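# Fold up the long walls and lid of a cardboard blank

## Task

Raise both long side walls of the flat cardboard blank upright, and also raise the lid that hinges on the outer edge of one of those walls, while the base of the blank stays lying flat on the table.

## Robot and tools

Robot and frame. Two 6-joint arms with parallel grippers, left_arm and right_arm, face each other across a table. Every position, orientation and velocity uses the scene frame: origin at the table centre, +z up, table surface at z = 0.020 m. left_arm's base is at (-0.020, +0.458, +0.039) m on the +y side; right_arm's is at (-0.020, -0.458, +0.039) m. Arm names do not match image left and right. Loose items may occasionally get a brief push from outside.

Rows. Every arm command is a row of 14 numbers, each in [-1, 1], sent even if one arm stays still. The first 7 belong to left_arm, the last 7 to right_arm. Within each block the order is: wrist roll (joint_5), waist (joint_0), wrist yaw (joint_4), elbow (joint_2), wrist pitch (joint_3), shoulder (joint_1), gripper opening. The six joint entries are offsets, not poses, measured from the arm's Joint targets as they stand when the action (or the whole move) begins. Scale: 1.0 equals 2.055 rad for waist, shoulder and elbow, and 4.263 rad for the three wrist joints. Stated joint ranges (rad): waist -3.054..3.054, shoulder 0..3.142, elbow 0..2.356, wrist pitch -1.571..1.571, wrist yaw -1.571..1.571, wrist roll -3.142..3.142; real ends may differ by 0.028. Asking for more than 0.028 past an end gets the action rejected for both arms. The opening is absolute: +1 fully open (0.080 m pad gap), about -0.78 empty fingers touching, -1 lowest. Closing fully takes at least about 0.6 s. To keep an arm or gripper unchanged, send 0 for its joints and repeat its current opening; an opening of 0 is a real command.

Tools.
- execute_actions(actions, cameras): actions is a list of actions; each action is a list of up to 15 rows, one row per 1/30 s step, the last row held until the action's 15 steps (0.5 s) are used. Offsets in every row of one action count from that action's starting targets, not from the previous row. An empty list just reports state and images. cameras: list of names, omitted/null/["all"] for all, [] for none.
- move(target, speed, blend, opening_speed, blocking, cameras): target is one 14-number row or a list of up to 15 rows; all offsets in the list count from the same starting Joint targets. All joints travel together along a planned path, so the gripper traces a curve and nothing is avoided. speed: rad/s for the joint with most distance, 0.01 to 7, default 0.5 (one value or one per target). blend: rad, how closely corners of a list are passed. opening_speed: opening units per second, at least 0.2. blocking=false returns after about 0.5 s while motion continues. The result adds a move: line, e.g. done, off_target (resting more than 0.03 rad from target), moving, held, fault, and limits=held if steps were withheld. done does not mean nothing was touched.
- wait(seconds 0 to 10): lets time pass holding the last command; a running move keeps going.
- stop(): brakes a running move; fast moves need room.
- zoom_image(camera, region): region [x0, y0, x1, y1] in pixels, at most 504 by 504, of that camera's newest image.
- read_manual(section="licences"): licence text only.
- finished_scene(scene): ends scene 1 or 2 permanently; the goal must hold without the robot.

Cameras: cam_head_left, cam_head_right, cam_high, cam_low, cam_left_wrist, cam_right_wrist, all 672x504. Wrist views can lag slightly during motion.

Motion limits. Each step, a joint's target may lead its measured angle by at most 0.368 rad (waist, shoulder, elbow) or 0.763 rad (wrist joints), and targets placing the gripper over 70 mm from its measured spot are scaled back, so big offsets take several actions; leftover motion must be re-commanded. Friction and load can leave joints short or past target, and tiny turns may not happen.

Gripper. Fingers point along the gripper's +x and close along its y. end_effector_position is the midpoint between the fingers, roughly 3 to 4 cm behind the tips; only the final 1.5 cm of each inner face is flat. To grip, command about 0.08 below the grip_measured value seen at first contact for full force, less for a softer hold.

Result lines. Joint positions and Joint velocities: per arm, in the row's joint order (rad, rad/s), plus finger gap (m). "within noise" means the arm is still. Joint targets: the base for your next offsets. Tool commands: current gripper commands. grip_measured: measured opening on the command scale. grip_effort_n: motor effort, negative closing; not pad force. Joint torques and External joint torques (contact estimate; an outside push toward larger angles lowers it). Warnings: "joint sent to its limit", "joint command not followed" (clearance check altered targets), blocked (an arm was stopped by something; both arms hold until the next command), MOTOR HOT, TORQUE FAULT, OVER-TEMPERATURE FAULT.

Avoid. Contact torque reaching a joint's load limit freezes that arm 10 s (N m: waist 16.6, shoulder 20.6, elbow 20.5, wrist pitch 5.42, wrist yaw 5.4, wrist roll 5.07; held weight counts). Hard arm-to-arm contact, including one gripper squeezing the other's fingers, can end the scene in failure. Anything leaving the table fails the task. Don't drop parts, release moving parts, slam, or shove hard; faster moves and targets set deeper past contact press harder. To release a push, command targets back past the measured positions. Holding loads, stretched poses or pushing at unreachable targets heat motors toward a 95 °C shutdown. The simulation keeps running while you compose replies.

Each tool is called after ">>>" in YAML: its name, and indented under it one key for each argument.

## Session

>>> execute_actions:
  actions: []

>>> zoom_image:
  camera: "cam_head_left"
  region: [150, 60, 600, 390]

Scene clock: 0.00 s.
left_arm: end_effector_position=(+0.2769, +0.2018, +0.3386) grip_measured=+0.995 grip_effort_n=n/a end_effector_quat_wxyz=(+0.745, +0.185, +0.221, -0.602) | right_arm: end_effector_position=(+0.2521, -0.2137, +0.2244) grip_measured=+0.995 grip_effort_n=n/a end_effector_quat_wxyz=(+0.899, -0.043, +0.373, +0.225)
Joint names: [wrist roll, waist, wrist yaw, elbow, wrist pitch, shoulder]
Joint positions: left_arm=[0.618 1.113 0.712 1.555 -0.834 1.536 0.08] | right_arm=[0.314 -0.761 0.194 1.007 -0.446 1.342 0.08]
Joint velocities: within noise
Joint torques (N m): no reading
External joint torques (N m): no reading
Heat: left arm: hottest wrist pitch 32 °C (+0.0 °C/min); right arm: hottest wrist yaw 31 °C (+0.0 °C/min).
Joint targets: left_arm=[0.618 1.113 0.713 1.559 -0.832 1.533] | right_arm=[0.314 -0.761 0.194 1.012 -0.443 1.337]
Tool commands: left_gripper/opening=+0.995125 right_gripper/opening=+0.994949
camera_calibration:
cam_left_wrist: T_world_to_cam=[[-0.98068, -0.194846, -0.0173544, 0.324261], [-0.149587, 0.804129, -0.575326, 0.0972712], [0.126055, -0.561615, -0.81774, 0.432168], [0, 0, 0, 1]] pos_world=[0.27807, 0.227674, 0.414991]
cam_right_wrist: T_world_to_cam=[[0.448554, -0.890121, -0.0805203, -0.277635], [-0.822941, -0.376188, -0.425737, 0.248144], [0.348666, 0.257229, -0.901257, 0.249707], [0, 0, 0, 1]] pos_world=[0.241678, -0.218012, 0.308339]

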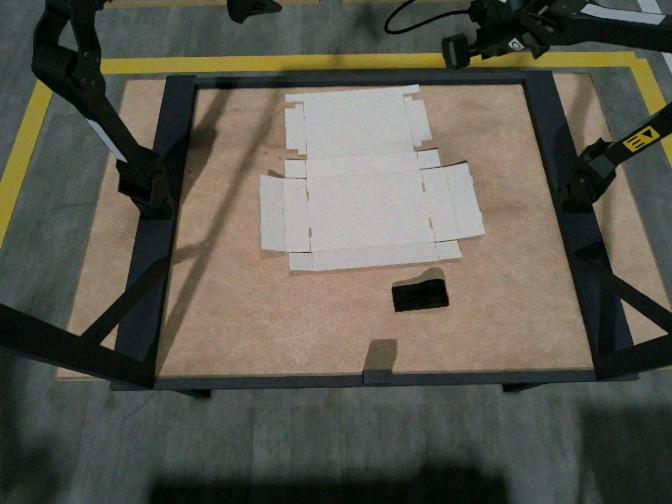

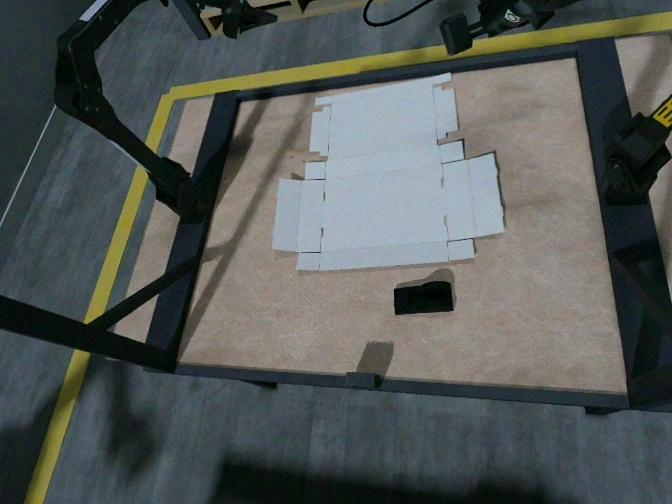

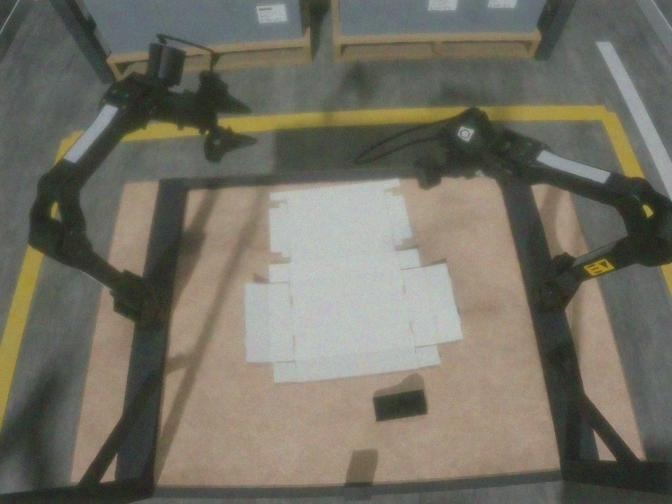

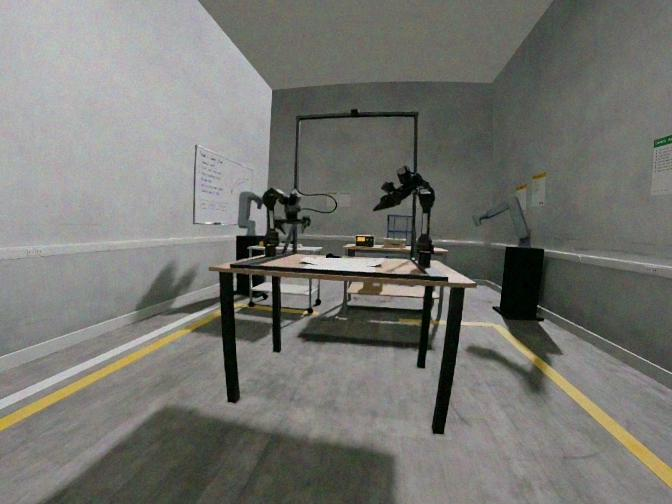

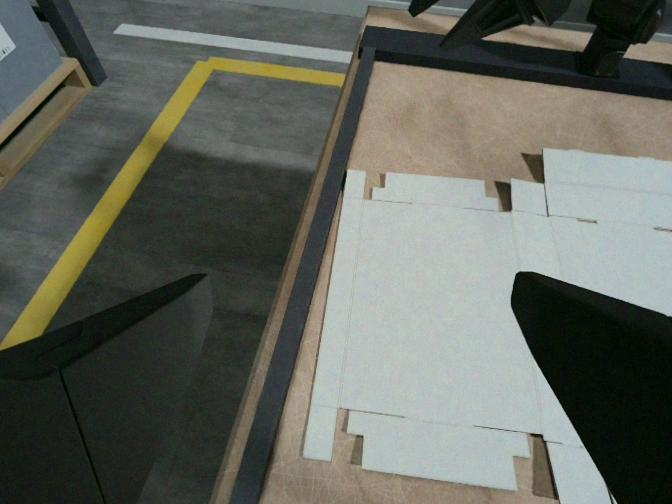

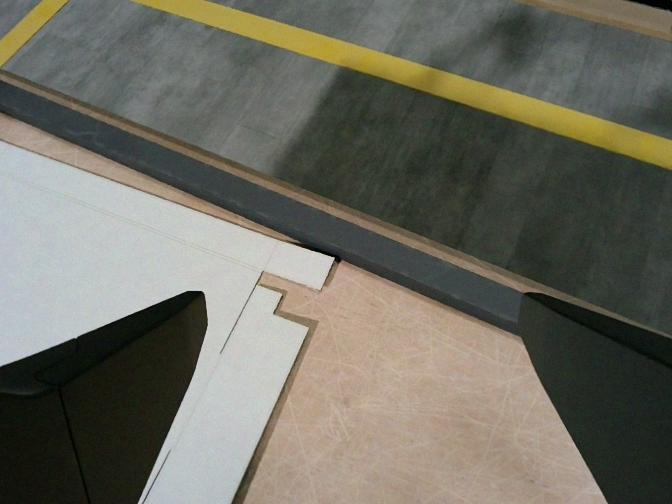

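Scaled by 1.120 from the camera's 672x504 image, which has a finer 960x720 frame.

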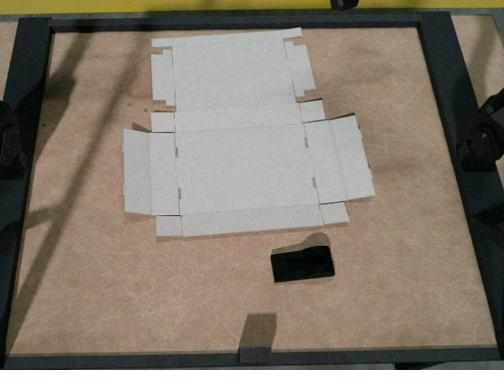

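>>> zoom_image:
  camera: "cam_low"
  region: [270, 235, 430, 285]

>>> zoom_image:
  camera: "cam_left_wrist"
  region: [280, 130, 672, 504]

>>> zoom_image:
  camera: "cam_right_wrist"
  region: [0, 130, 400, 504]

Scaled by 3.150 from the camera's 672x504 image, which has a finer 960x720 frame.

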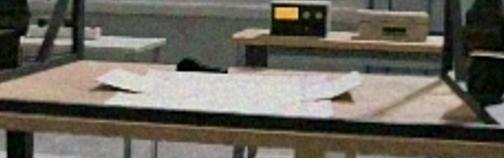

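Scaled by 1.286 from the camera's 672x504 image, which has a finer 960x720 frame.

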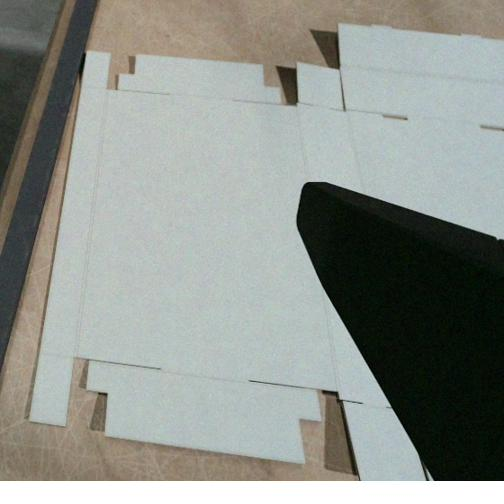

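Scaled by 1.260 from the camera's 672x504 image, which has a finer 960x720 frame.

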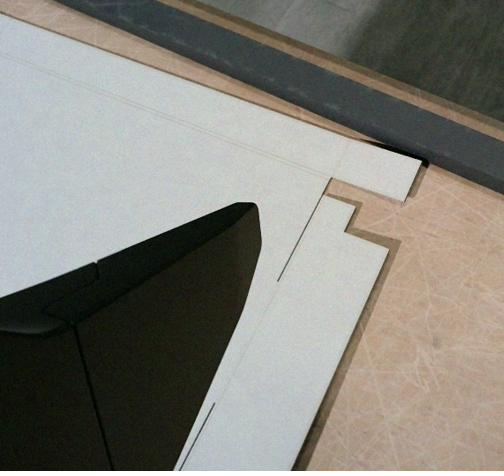

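>>> move:
  target:
    - [0.2235,-0.5747,-0.1673,0.101,-0.0577,0.1,1,0.2949,0.004,-0.0455,-0.119,0.0723,0.039,1]
    - [0.2235,-0.5747,-0.1673,0.101,-0.0577,0.319,1,0.2949,0.004,-0.0455,-0.119,0.0723,0.039,1]
    - [0.2235,-0.5747,-0.1673,0.0526,-0.0245,0.3394,1,0.2949,0.004,-0.0455,-0.162,0.141,0.1387,1]
  speed: [1,0.7,0.2]

>>> zoom_image:
  camera: "cam_head_left"
  region: [250, 60, 600, 320]

>>> zoom_image:
  camera: "cam_low"
  region: [270, 205, 430, 285]

Scene clock: 76.07 s.
left_arm: end_effector_position=(-0.0501, +0.0177, +0.0690) grip_measured=+0.995 grip_effort_n=-1.6 end_effector_quat_wxyz=(+0.012, +0.704, -0.058, -0.708) | right_arm: end_effector_position=(+0.2419, -0.1799, +0.0926) grip_measured=+0.995 grip_effort_n=0.7 end_effector_quat_wxyz=(+0.708, +0.493, +0.505, +0.014)
Joint names: [wrist roll, waist, wrist yaw, elbow, wrist pitch, shoulder]
Joint positions: left_arm=[1.569 -0.068 0.002 1.689 -0.955 2.206 0.08] | right_arm=[1.568 -0.756 0.001 0.684 0.154 1.615 0.08]
Joint velocities: within noise
Joint torques (N m): left_arm=[0.04 -0.08 -0.06 3.21 2 -6] | right_arm=[0.09 0.31 -0.02 3.82 1.42 -4.09]
External joint torques (N m): left_arm=[0.05 -0.18 -0.1 -2.19 1.57 3.72] | right_arm=[0.12 0.35 -0.06 -1.5 0.09 1.52]
Heat: left arm: hottest wrist pitch 39 °C (+4.1 °C/min); right arm: hottest wrist pitch 36 °C (+3.0 °C/min).
Joint targets: left_arm=[1.571 -0.068 0.000 1.667 -0.936 2.231] | right_arm=[1.571 -0.752 0.000 0.679 0.158 1.622]
move: done
camera_calibration:
cam_left_wrist: T_world_to_cam=[[0.0784882, 0.992555, -0.0931405, 0.000282686], [0.931237, -0.0396461, 0.362251, 0.045626], [0.355861, -0.115168, -0.927415, 0.160722], [0, 0, 0, 1]] pos_world=[-0.0997054, 0.0200384, 0.132554]
cam_right_wrist: T_world_to_cam=[[-0.465871, -0.522402, -0.714185, 0.0924006], [-0.862846, 0.447089, 0.235813, 0.292915], [0.196115, 0.72609, -0.659038, 0.224648], [0, 0, 0, 1]] pos_world=[0.25173, -0.245803, 0.144969]

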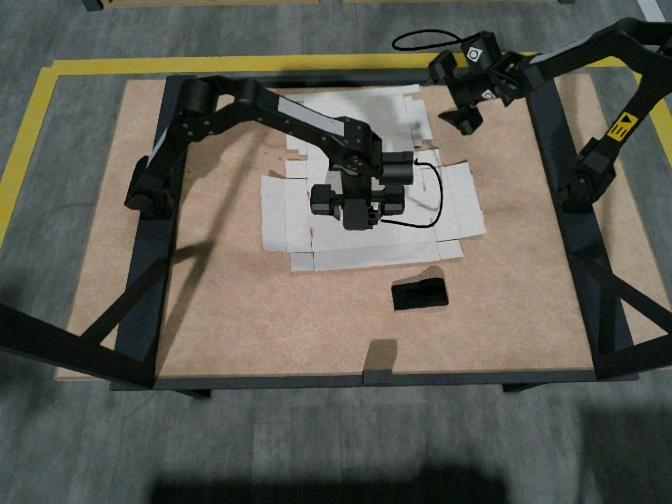

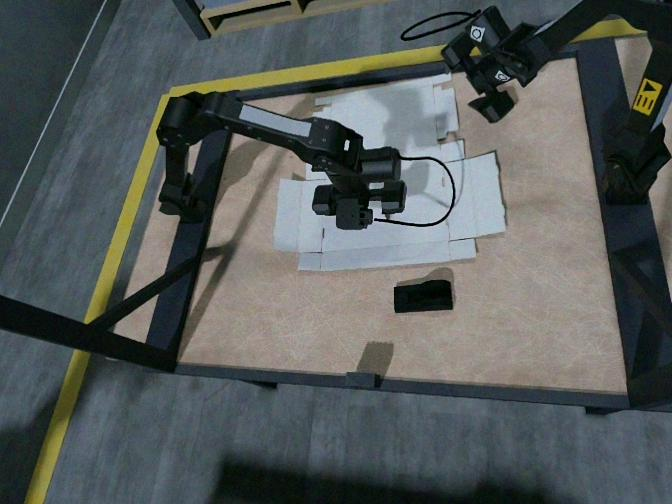

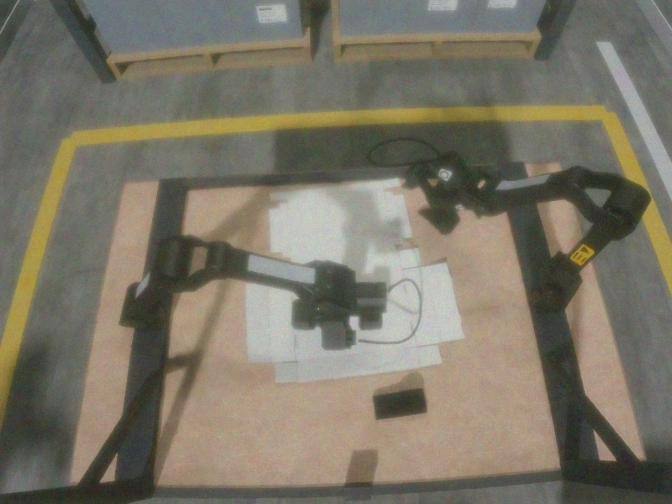

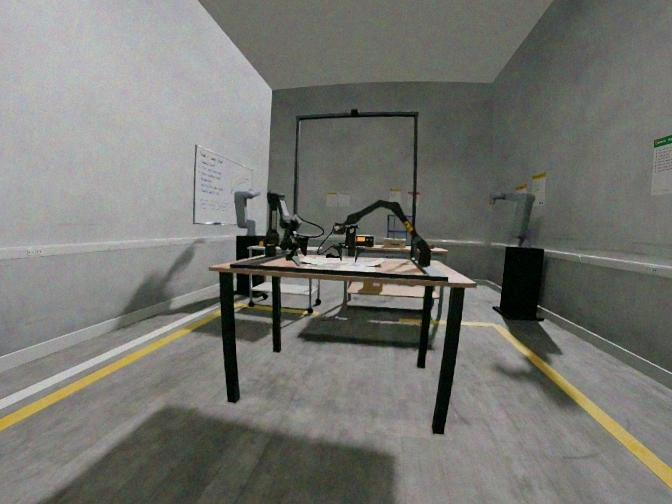

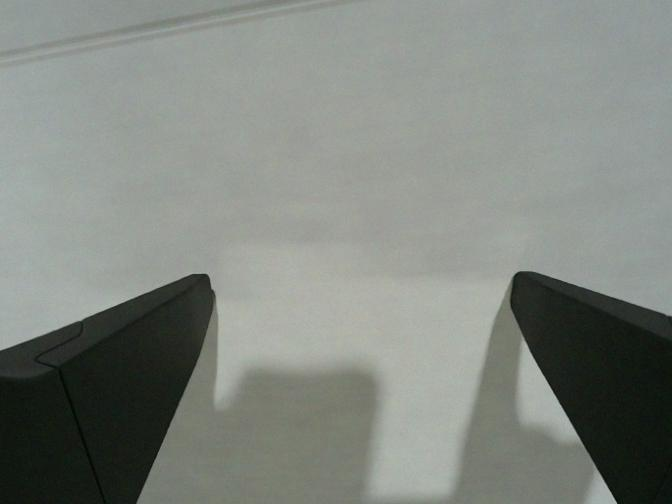

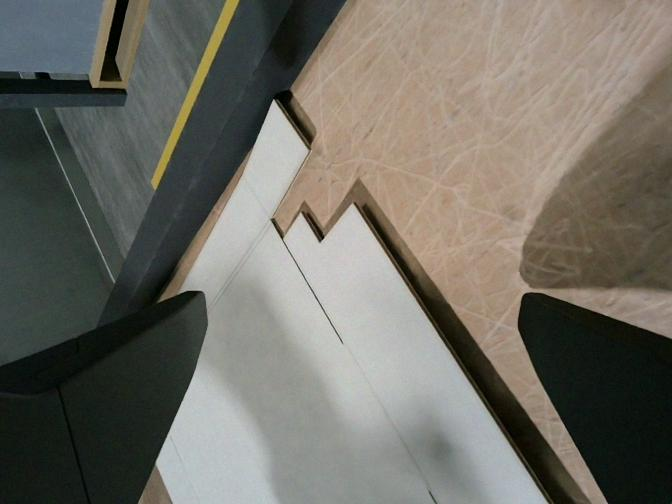

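Scaled by 1.440 from the camera's 672x504 image, which has a finer 960x720 frame.

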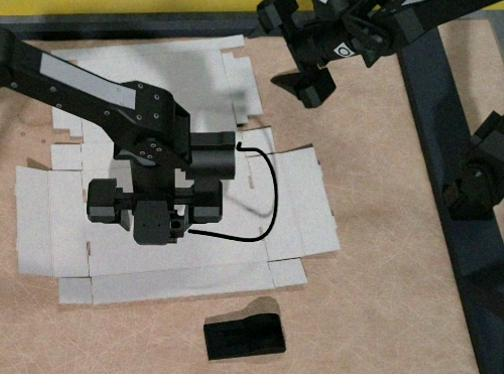

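Scaled by 3.150 from the camera's 672x504 image, which has a finer 960x720 frame.

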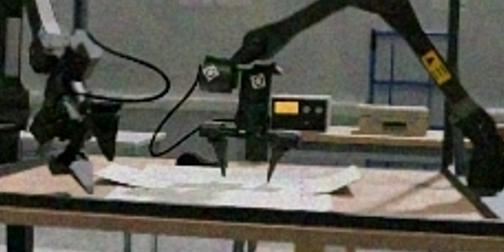

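>>> move:
  target:
    - [0,0,0,0,0,0,1,0,0,0,0.089,-0.006,0.0759,1]
  speed: 0.2
  cameras: ["cam_head_left","cam_head_right","cam_right_wrist"]

Scene clock: 80.93 s.
left_arm: end_effector_position=(-0.0501, +0.0172, +0.0691) grip_measured=+0.995 grip_effort_n=-1.6 end_effector_quat_wxyz=(+0.012, +0.704, -0.059, -0.708) | right_arm: end_effector_position=(+0.2690, -0.1511, +0.0873) grip_measured=+0.995 grip_effort_n=0.7 end_effector_quat_wxyz=(+0.708, +0.490, +0.508, +0.009)
Joint names: [wrist roll, waist, wrist yaw, elbow, wrist pitch, shoulder]
Joint positions: left_arm=[1.569 -0.068 0.002 1.689 -0.953 2.206 0.08] | right_arm=[1.568 -0.756 0.001 0.847 0.13 1.769 0.08]
Joint velocities: within noise
Joint torques (N m): left_arm=[0.07 0.03 -0.03 3.25 1.87 -6.1] | right_arm=[0.08 0.22 -0.02 5.82 1.24 -4.83]
External joint torques (N m): left_arm=[0.08 0.03 -0.08 -2.1 1.44 3.55] | right_arm=[0.11 0.22 -0.06 0.55 -0.06 1.85]
Heat: left arm: hottest wrist pitch 38 °C (+2.0 °C/min); right arm: hottest wrist pitch 36 °C (+3.0 °C/min).
Joint targets: left_arm=[1.571 -0.068 0.000 1.667 -0.936 2.231] | right_arm=[1.571 -0.752 0.000 0.862 0.132 1.778]
move: done
camera_calibration:
cam_right_wrist: T_world_to_cam=[[-0.472716, -0.529679, -0.704258, 0.116187], [-0.86056, 0.4495, 0.239556, 0.304099], [0.189676, 0.719298, -0.668306, 0.196487], [0, 0, 0, 1]] pos_world=[0.27935, -0.216483, 0.140291]
Images, in order (width x height): cam_head_left 672x504, cam_head_right 672x504, cam_right_wrist 672x504.

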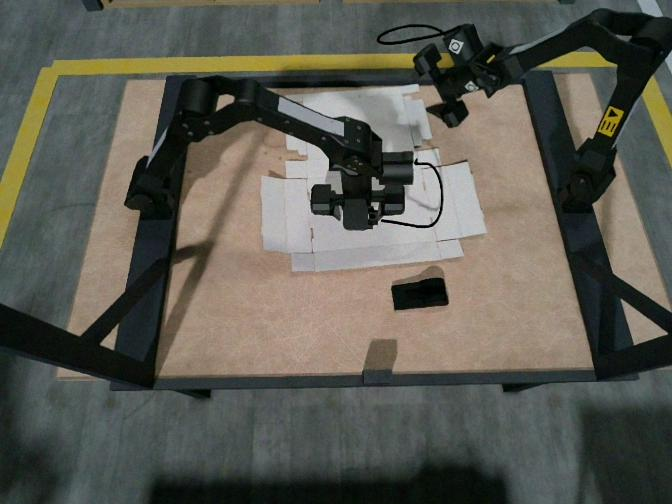

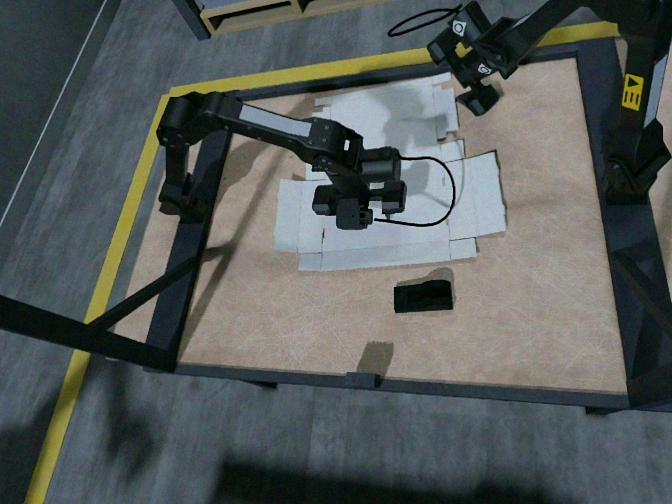

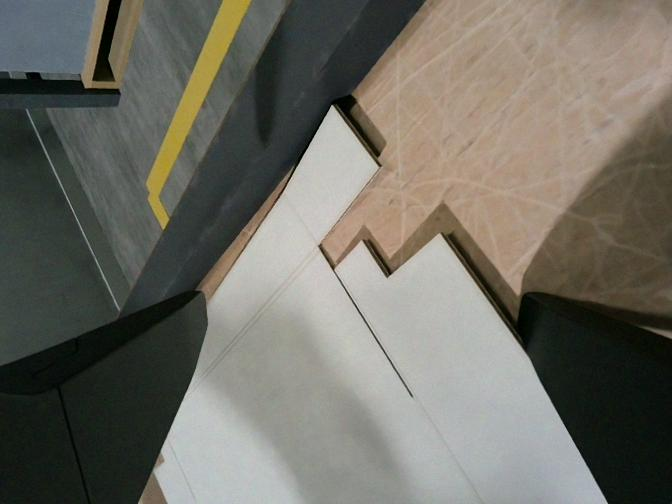

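>>> move:
  target:
    - [0,0,0,0,0,0,1,0,0,0,0.0355,-0.004,0.027,1]
    - [0,0,0,0,0,0,1,-0.0753,0.0277,0,0.049,-0.056,-0.0667,1]
  speed: [0.15,0.25]

>>> zoom_image:
  camera: "cam_low"
  region: [270, 205, 430, 285]

Scene clock: 93.50 s.
left_arm: end_effector_position=(-0.0518, +0.0166, +0.0693) grip_measured=+0.995 grip_effort_n=-1.6 end_effector_quat_wxyz=(+0.012, +0.703, -0.061, -0.708) | right_arm: end_effector_position=(+0.2486, -0.1380, +0.1322) grip_measured=+0.995 grip_effort_n=0.7 end_effector_quat_wxyz=(+0.772, +0.352, +0.519, +0.102)
Joint names: [wrist roll, waist, wrist yaw, elbow, wrist pitch, shoulder]
Joint positions: left_arm=[1.569 -0.071 0.004 1.689 -0.95 2.206 0.08] | right_arm=[1.254 -0.699 0.001 0.949 -0.107 1.659 0.08]
Joint velocities: within noise
Joint torques (N m): left_arm=[0 0.43 -0.15 3.3 1.65 -6.27] | right_arm=[-0.21 0.09 -0.01 6.22 1.16 -7.48]
External joint torques (N m): left_arm=[0.01 0.43 -0.2 -2.17 1.2 3.53] | right_arm=[-0.17 0.1 -0.05 0.42 -0.12 -1.06]
Heat: left arm: hottest wrist pitch 39 °C (+2.0 °C/min); right arm: hottest wrist pitch 36 °C (+2.0 °C/min).
Joint targets: left_arm=[1.571 -0.068 -0.001 1.667 -0.936 2.231] | right_arm=[1.250 -0.696 0.000 0.963 -0.106 1.641]
move: done
camera_calibration:
cam_left_wrist: T_world_to_cam=[[0.0814603, 0.991766, -0.0988147, 0.0020877], [0.931953, -0.0406497, 0.360292, 0.0472911], [0.353309, -0.12144, -0.927591, 0.161476], [0, 0, 0, 1]] pos_world=[-0.101294, 0.0194616, 0.132952]
cam_right_wrist: T_world_to_cam=[[-0.192678, -0.736895, -0.647967, 0.0394837], [-0.976158, 0.211209, 0.0500718, 0.290824], [0.0999588, 0.642165, -0.760021, 0.244615], [0, 0, 0, 1]] pos_world=[0.267046, -0.189413, 0.196935]

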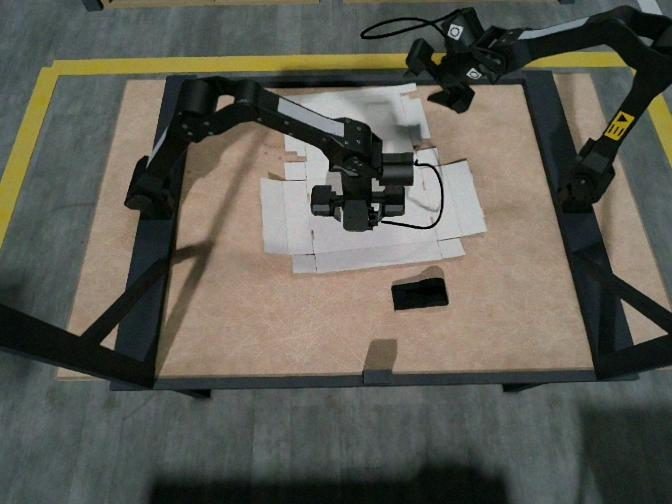

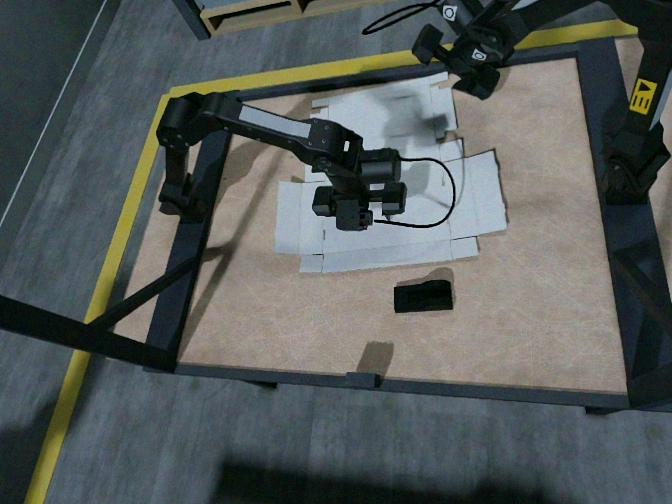

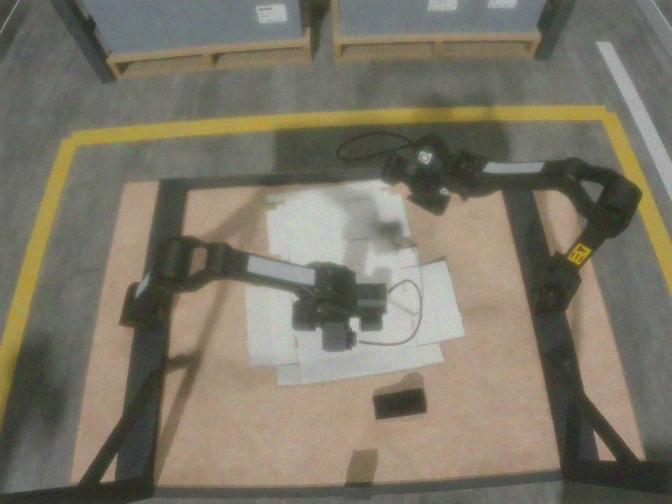

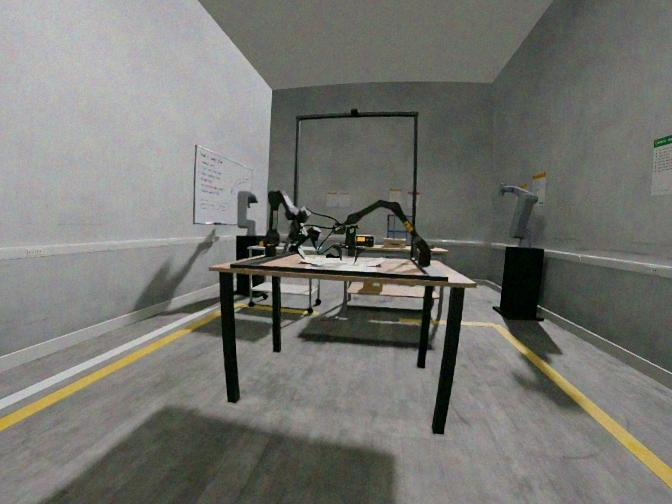

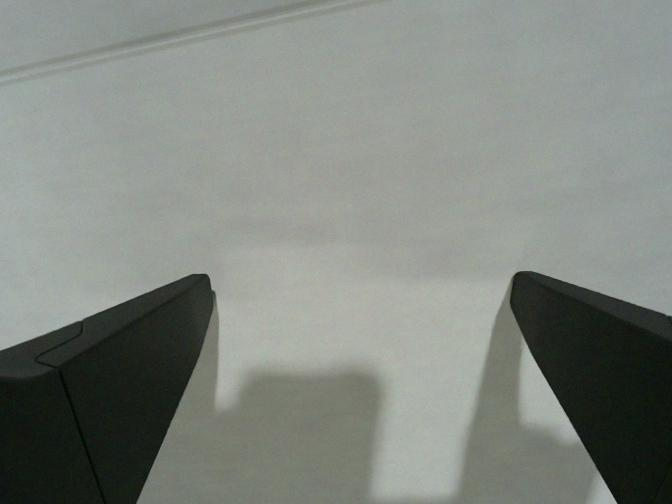

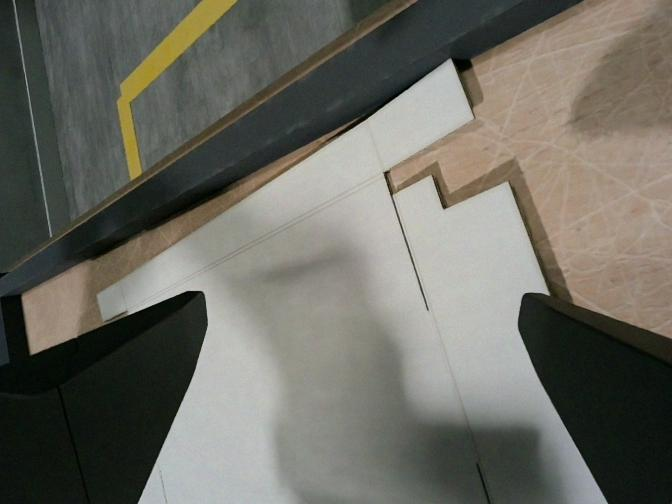

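Scaled by 3.150 from the camera's 672x504 image, which has a finer 960x720 frame.

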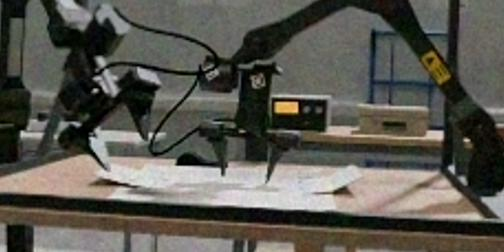

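>>> zoom_image:
  camera: "cam_right_wrist"
  region: [340, 140, 672, 504]

>>> zoom_image:
  camera: "cam_head_right"
  region: [390, 20, 530, 150]

Scaled by 1.385 from the camera's 672x504 image, which has a finer 960x720 frame.

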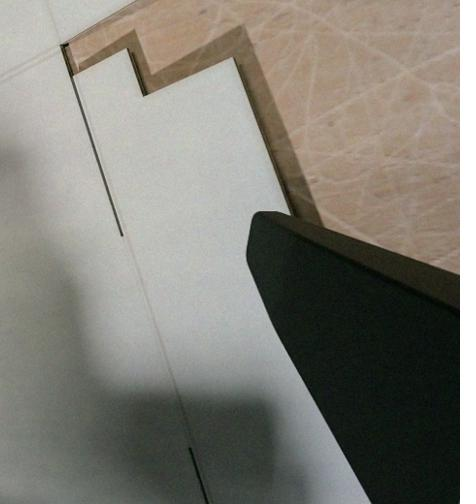

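Scaled by 3.600 from the camera's 672x504 image, which has a finer 960x720 frame.

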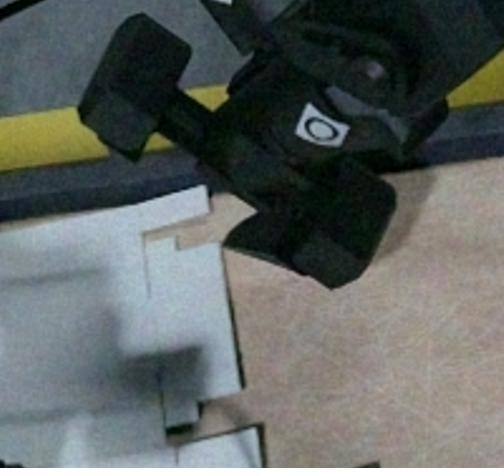

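>>> move:
  target:
    - [0,0,0,0,0,0,1,0.0753,-0.0506,0,-0.0954,-0.0068,-0.109,1]
    - [0,0,0,0,0,0,1,0.0753,-0.0506,0,-0.0925,0.0626,0.038,1]
  speed: [0.5,0.3]
  cameras: ["cam_head_right","cam_right_wrist"]

>>> zoom_image:
  camera: "cam_head_right"
  region: [390, 20, 530, 150]

>>> move:
  target:
    - [0,0,0,0,0,0,1,0,0.0681,0,0,0,0,1]
  speed: 0.2
  cameras: ["cam_head_right","cam_right_wrist"]

>>> zoom_image:
  camera: "cam_head_right"
  region: [390, 20, 530, 150]

Scene clock: 122.87 s.
left_arm: end_effector_position=(-0.0518, +0.0166, +0.0693) grip_measured=+0.995 grip_effort_n=-1.6 end_effector_quat_wxyz=(+0.012, +0.703, -0.061, -0.708) | right_arm: end_effector_position=(+0.2699, -0.1746, +0.0880) grip_measured=+0.995 grip_effort_n=0.7 end_effector_quat_wxyz=(+0.708, +0.503, +0.496, -0.002)
Joint names: [wrist roll, waist, wrist yaw, elbow, wrist pitch, shoulder]
Joint positions: left_arm=[1.569 -0.071 0.004 1.689 -0.95 2.206 0.08] | right_arm=[1.568 -0.797 0.001 0.773 0.156 1.712 0.08]
Joint velocities: within noise
Joint torques (N m): left_arm=[0.08 0.37 -0.12 3.36 1.64 -6.14] | right_arm=[0.09 -0.27 0.01 4.24 1.39 -4.65]
External joint torques (N m): left_arm=[0.09 0.37 -0.17 -1.99 1.21 3.52] | right_arm=[0.12 -0.26 -0.03 -0.91 0.11 1.54]
Heat: left arm: hottest wrist pitch 39 °C (+0.0 °C/min); right arm: hottest wrist pitch 35 °C (-1.0 °C/min).
Joint targets: left_arm=[1.571 -0.068 -0.001 1.667 -0.936 2.231] | right_arm=[1.571 -0.800 0.000 0.773 0.161 1.719]
move: done
camera_calibration:
cam_right_wrist: T_world_to_cam=[[-0.489698, -0.504993, -0.710759, 0.114113], [-0.842845, 0.482842, 0.237644, 0.316415], [0.223176, 0.715434, -0.662078, 0.203396], [0, 0, 0, 1]] pos_world=[0.277177, -0.240668, 0.140577]
Images, in order (width x height): cam_head_right 672x504, cam_right_wrist 672x504.

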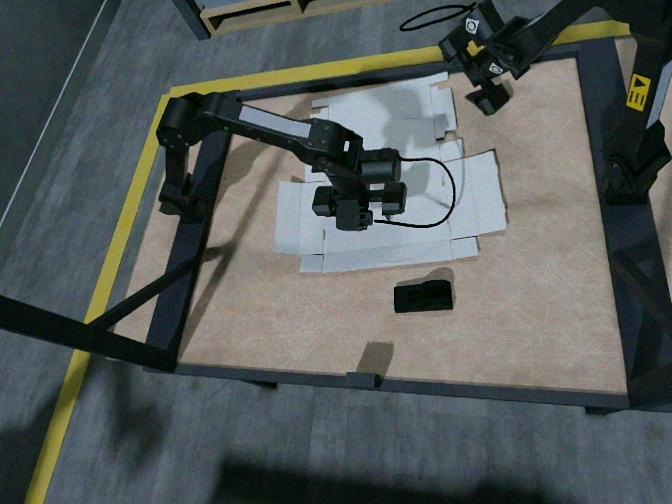

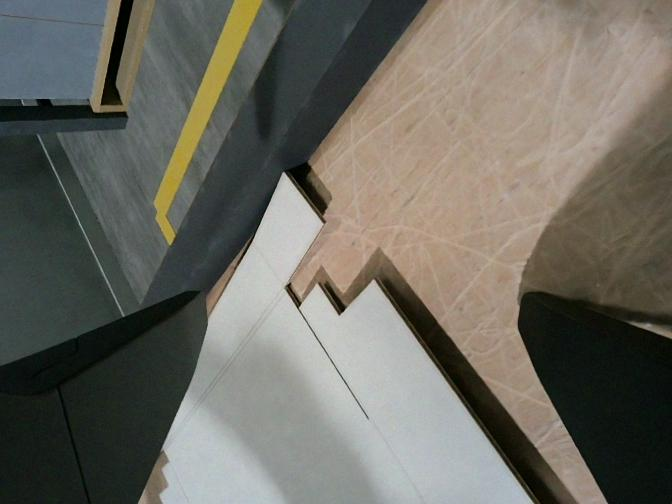

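Scaled by 3.600 from the camera's 672x504 image, which has a finer 960x720 frame.

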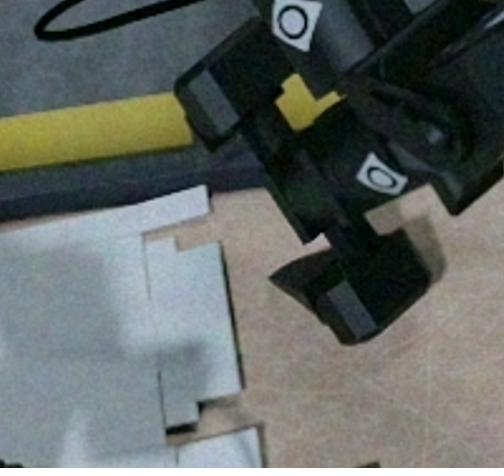

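Scene clock: 123.90 s.
left_arm: end_effector_position=(-0.0518, +0.0166, +0.0693) grip_measured=+0.995 grip_effort_n=-1.6 end_effector_quat_wxyz=(+0.012, +0.703, -0.061, -0.708) | right_arm: end_effector_position=(+0.2358, -0.1435, +0.0879) grip_measured=+0.995 grip_effort_n=0.7 end_effector_quat_wxyz=(+0.711, +0.472, +0.520, +0.036)
Joint names: [wrist roll, waist, wrist yaw, elbow, wrist pitch, shoulder]
Joint positions: left_arm=[1.569 -0.071 0.004 1.689 -0.95 2.206 0.08] | right_arm=[1.568 -0.678 0.015 0.773 0.156 1.712 0.08]
Joint velocities: within noise
Joint torques (N m): left_arm=[-0.01 0.37 -0.12 3.18 1.66 -6.12] | right_arm=[0.1 1.37 -0.55 4.24 1.37 -4.66]
External joint torques (N m): left_arm=[-0.01 0.38 -0.17 -2.24 1.23 3.67] | right_arm=[0.13 1.41 -0.6 -0.98 0.06 1.56]
Heat: left arm: hottest wrist pitch 39 °C (+0.0 °C/min); right arm: hottest wrist pitch 35 °C (-1.0 °C/min).
Joint targets: left_arm=[1.571 -0.068 -0.001 1.667 -0.936 2.231] | right_arm=[1.571 -0.660 0.000 0.773 0.160 1.719]
move: done
camera_calibration:
cam_right_wrist: T_world_to_cam=[[-0.426323, -0.560168, -0.710254, 0.0901112], [-0.892159, 0.390011, 0.227913, 0.271884], [0.149337, 0.730824, -0.666029, 0.20862], [0, 0, 0, 1]] pos_world=[0.249825, -0.208025, 0.140983]
Images, in order (width x height): cam_head_right 672x504, cam_right_wrist 672x504.

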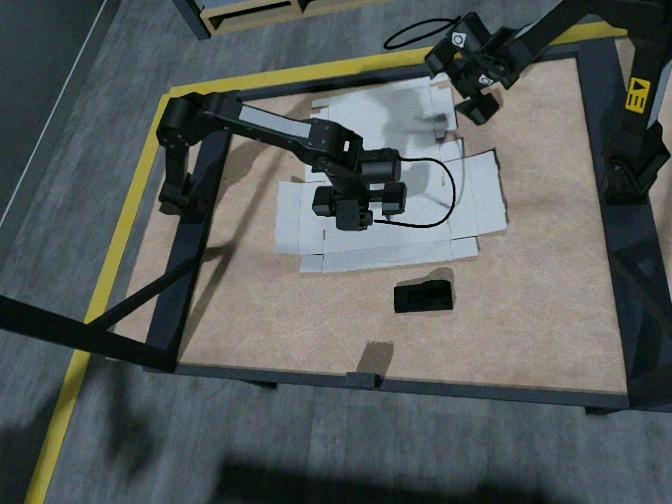

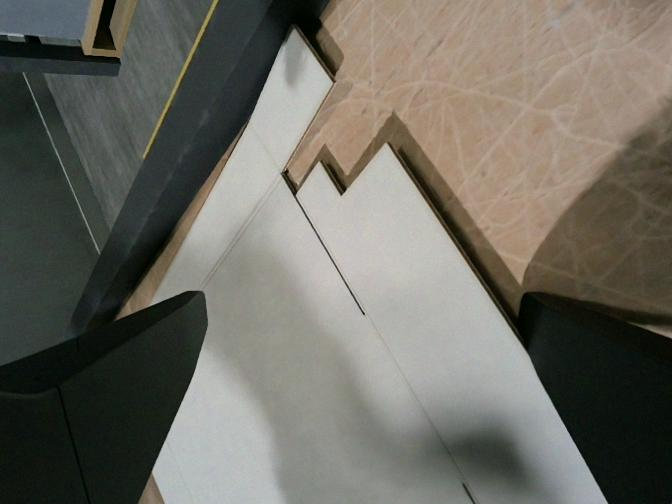

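Scaled by 3.600 from the camera's 672x504 image, which has a finer 960x720 frame.

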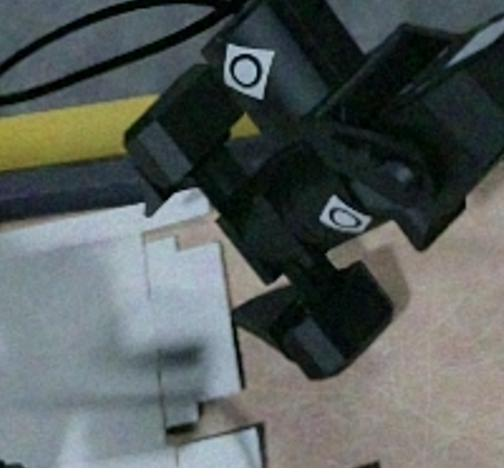

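>>> move:
  target:
    - [0,0,0,0,0,0,1,0,0.06,0,0.006,0.003,0,1]
  speed: 0.2
  cameras: ["cam_head_right","cam_right_wrist"]

>>> zoom_image:
  camera: "cam_head_right"
  region: [390, 20, 530, 150]

>>> zoom_image:
  camera: "cam_right_wrist"
  region: [340, 140, 672, 504]

Scene clock: 129.20 s.
left_arm: end_effector_position=(-0.0615, +0.0187, +0.0691) grip_measured=+0.995 grip_effort_n=-1.6 end_effector_quat_wxyz=(+0.005, +0.696, -0.064, -0.715) | right_arm: end_effector_position=(+0.2040, -0.1186, +0.0886) grip_measured=+0.995 grip_effort_n=0.2 end_effector_quat_wxyz=(+0.714, +0.445, +0.535, +0.073)
Joint names: [wrist roll, waist, wrist yaw, elbow, wrist pitch, shoulder]
Joint positions: left_arm=[1.566 -0.086 0.023 1.689 -0.955 2.206 0.08] | right_arm=[1.563 -0.57 0.036 0.773 0.165 1.714 0.08]
Joint velocities: within noise
Joint torques (N m): left_arm=[0.13 1.9 -0.68 3.28 2.01 -6.04] | right_arm=[0.22 2.74 -1.37 5.58 1.62 -4.88]
External joint torques (N m): left_arm=[0.13 1.93 -0.76 -2.17 1.59 3.84] | right_arm=[0.25 2.74 -1.42 0.37 0.31 1.39]
Heat: left arm: hottest wrist pitch 39 °C (+0.0 °C/min); right arm: hottest wrist pitch 36 °C (+0.0 °C/min).
Joint targets: left_arm=[1.571 -0.068 0.000 1.667 -0.936 2.231] | right_arm=[1.571 -0.536 0.000 0.785 0.173 1.719]
move: off_target (right_arm); right_arm: the wrist yaw is farthest, 0.036 rad from its target
camera_calibration:
cam_right_wrist: T_world_to_cam=[[-0.357488, -0.600926, -0.714906, 0.0725829], [-0.929437, 0.303816, 0.209387, 0.232548], [0.091374, 0.739313, -0.667133, 0.208478], [0, 0, 0, 1]] pos_world=[0.223036, -0.181165, 0.14228]
Images, in order (width x height): cam_head_right 672x504, cam_right_wrist 672x504.

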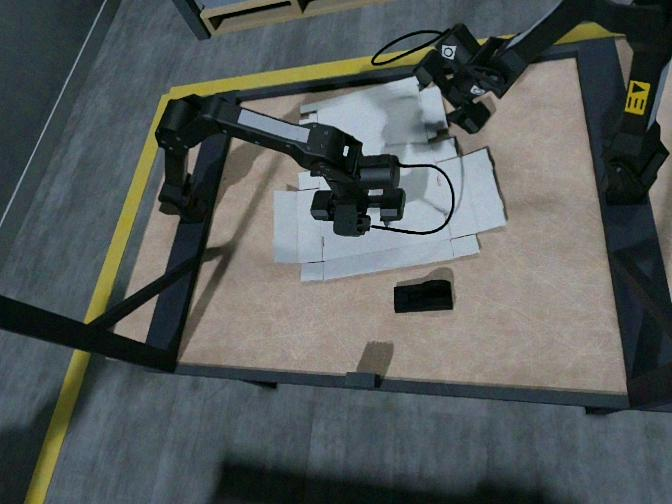

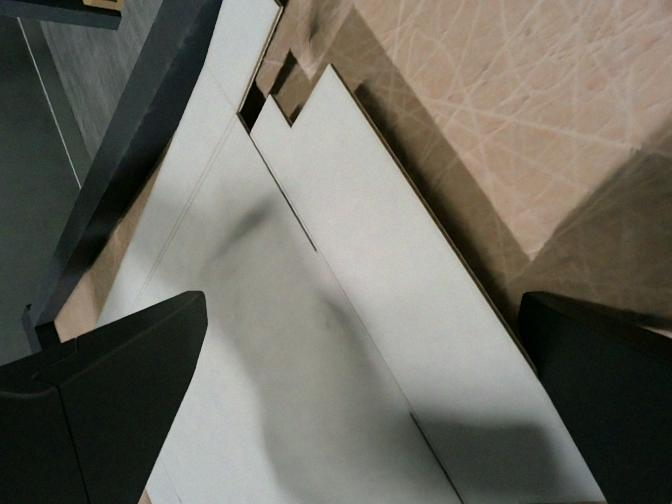

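Scaled by 3.600 from the camera's 672x504 image, which has a finer 960x720 frame.

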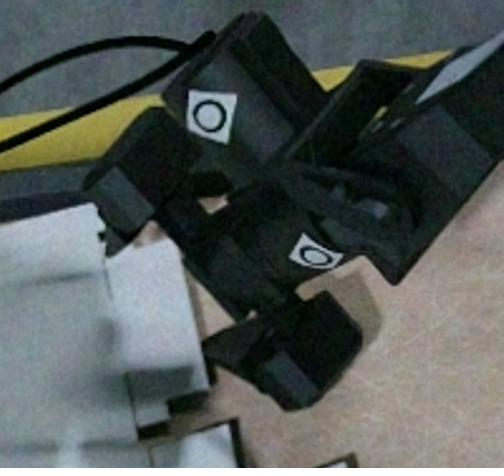

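Scaled by 1.385 from the camera's 672x504 image, which has a finer 960x720 frame.

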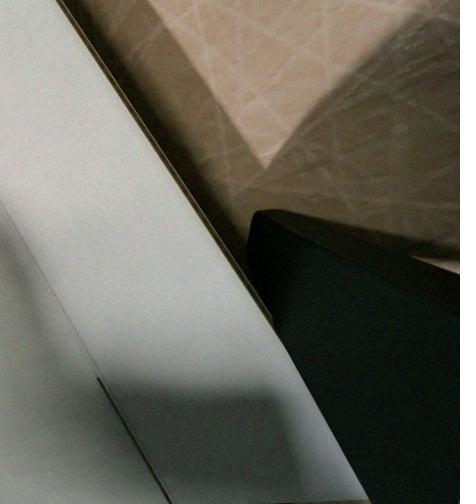

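>>> move:
  target:
    - [0,0,0,0,0,0,1,-0.1105,0.0234,0,0.0552,-0.0765,-0.0917,1]
  speed: 0.25
  cameras: ["cam_head_left","cam_head_right","cam_low","cam_right_wrist"]

>>> zoom_image:
  camera: "cam_low"
  region: [270, 205, 430, 285]

Scene clock: 139.40 s.
left_arm: end_effector_position=(-0.0617, +0.0185, +0.0691) grip_measured=+0.995 grip_effort_n=-1.6 end_effector_quat_wxyz=(+0.005, +0.696, -0.064, -0.715) | right_arm: end_effector_position=(+0.1692, -0.1166, +0.1367) grip_measured=+0.995 grip_effort_n=0.2 end_effector_quat_wxyz=(+0.782, +0.234, +0.538, +0.209)
Joint names: [wrist roll, waist, wrist yaw, elbow, wrist pitch, shoulder]
Joint positions: left_arm=[1.566 -0.087 0.023 1.689 -0.955 2.206 0.08] | right_arm=[1.102 -0.501 0.014 0.874 -0.158 1.555 0.08]
Joint velocities: within noise
Joint torques (N m): left_arm=[0.12 2.06 -0.69 3.32 1.95 -6.02] | right_arm=[-0.09 1.01 -0.49 7.24 1.4 -7.5]
External joint torques (N m): left_arm=[0.12 2.04 -0.76 -2.09 1.49 3.65] | right_arm=[-0.06 1.04 -0.53 1.41 0.15 -1.76]
Heat: left arm: hottest wrist pitch 39 °C (+1.0 °C/min); right arm: hottest wrist pitch 36 °C (+0.0 °C/min).
Joint targets: left_arm=[1.571 -0.068 0.000 1.667 -0.936 2.231] | right_arm=[1.100 -0.488 0.000 0.899 -0.153 1.531]
move: done
camera_calibration:
cam_right_wrist: T_world_to_cam=[[0.0913024, -0.803519, -0.588236, -0.0211166], [-0.995543, -0.0876668, -0.0347708, 0.18855], [-0.0236297, 0.588788, -0.807942, 0.263473], [0, 0, 0, 1]] pos_world=[0.195863, -0.155568, 0.207006]
Images, in order (width x height): cam_head_left 672x504, cam_head_right 672x504, cam_low 672x504, cam_right_wrist 672x504.

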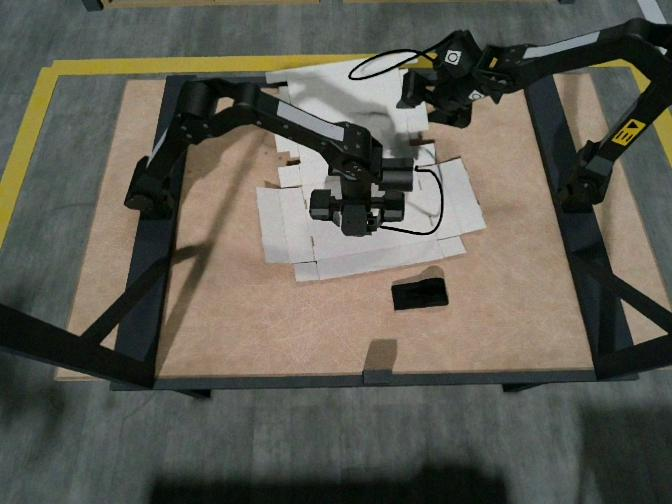

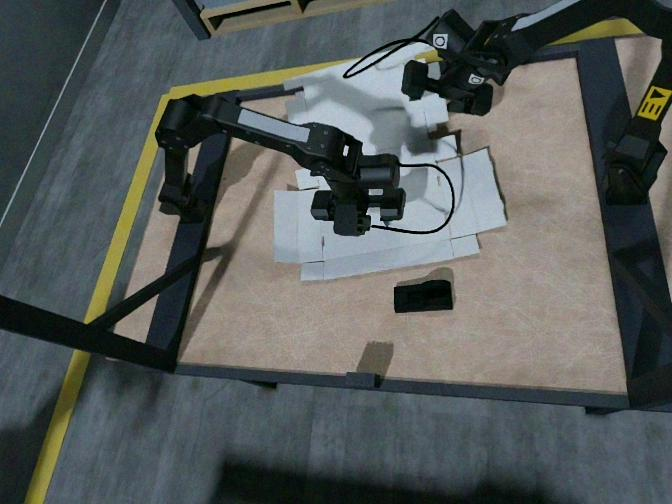

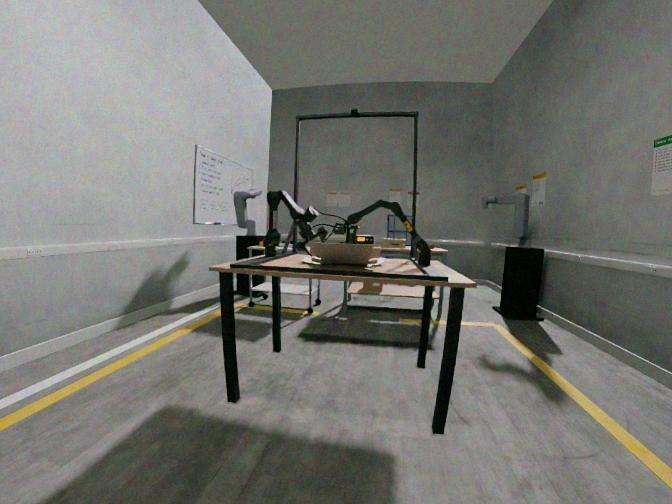

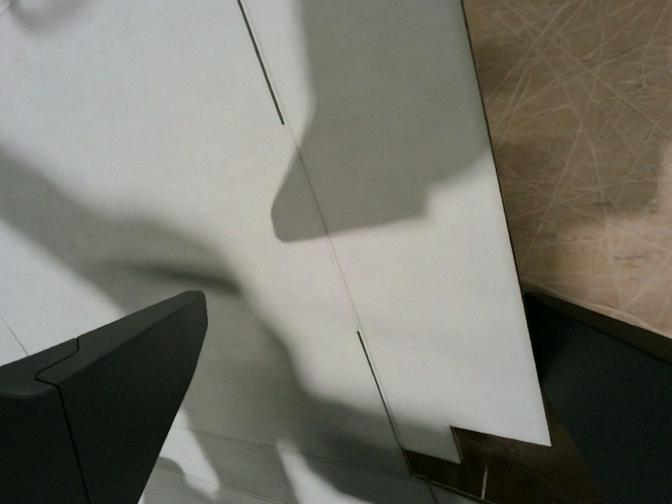

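Scaled by 3.150 from the camera's 672x504 image, which has a finer 960x720 frame.

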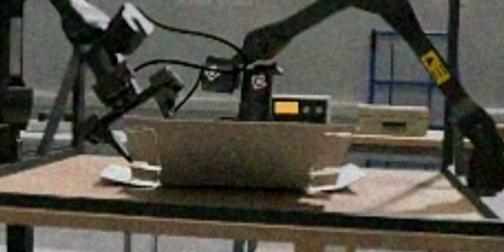

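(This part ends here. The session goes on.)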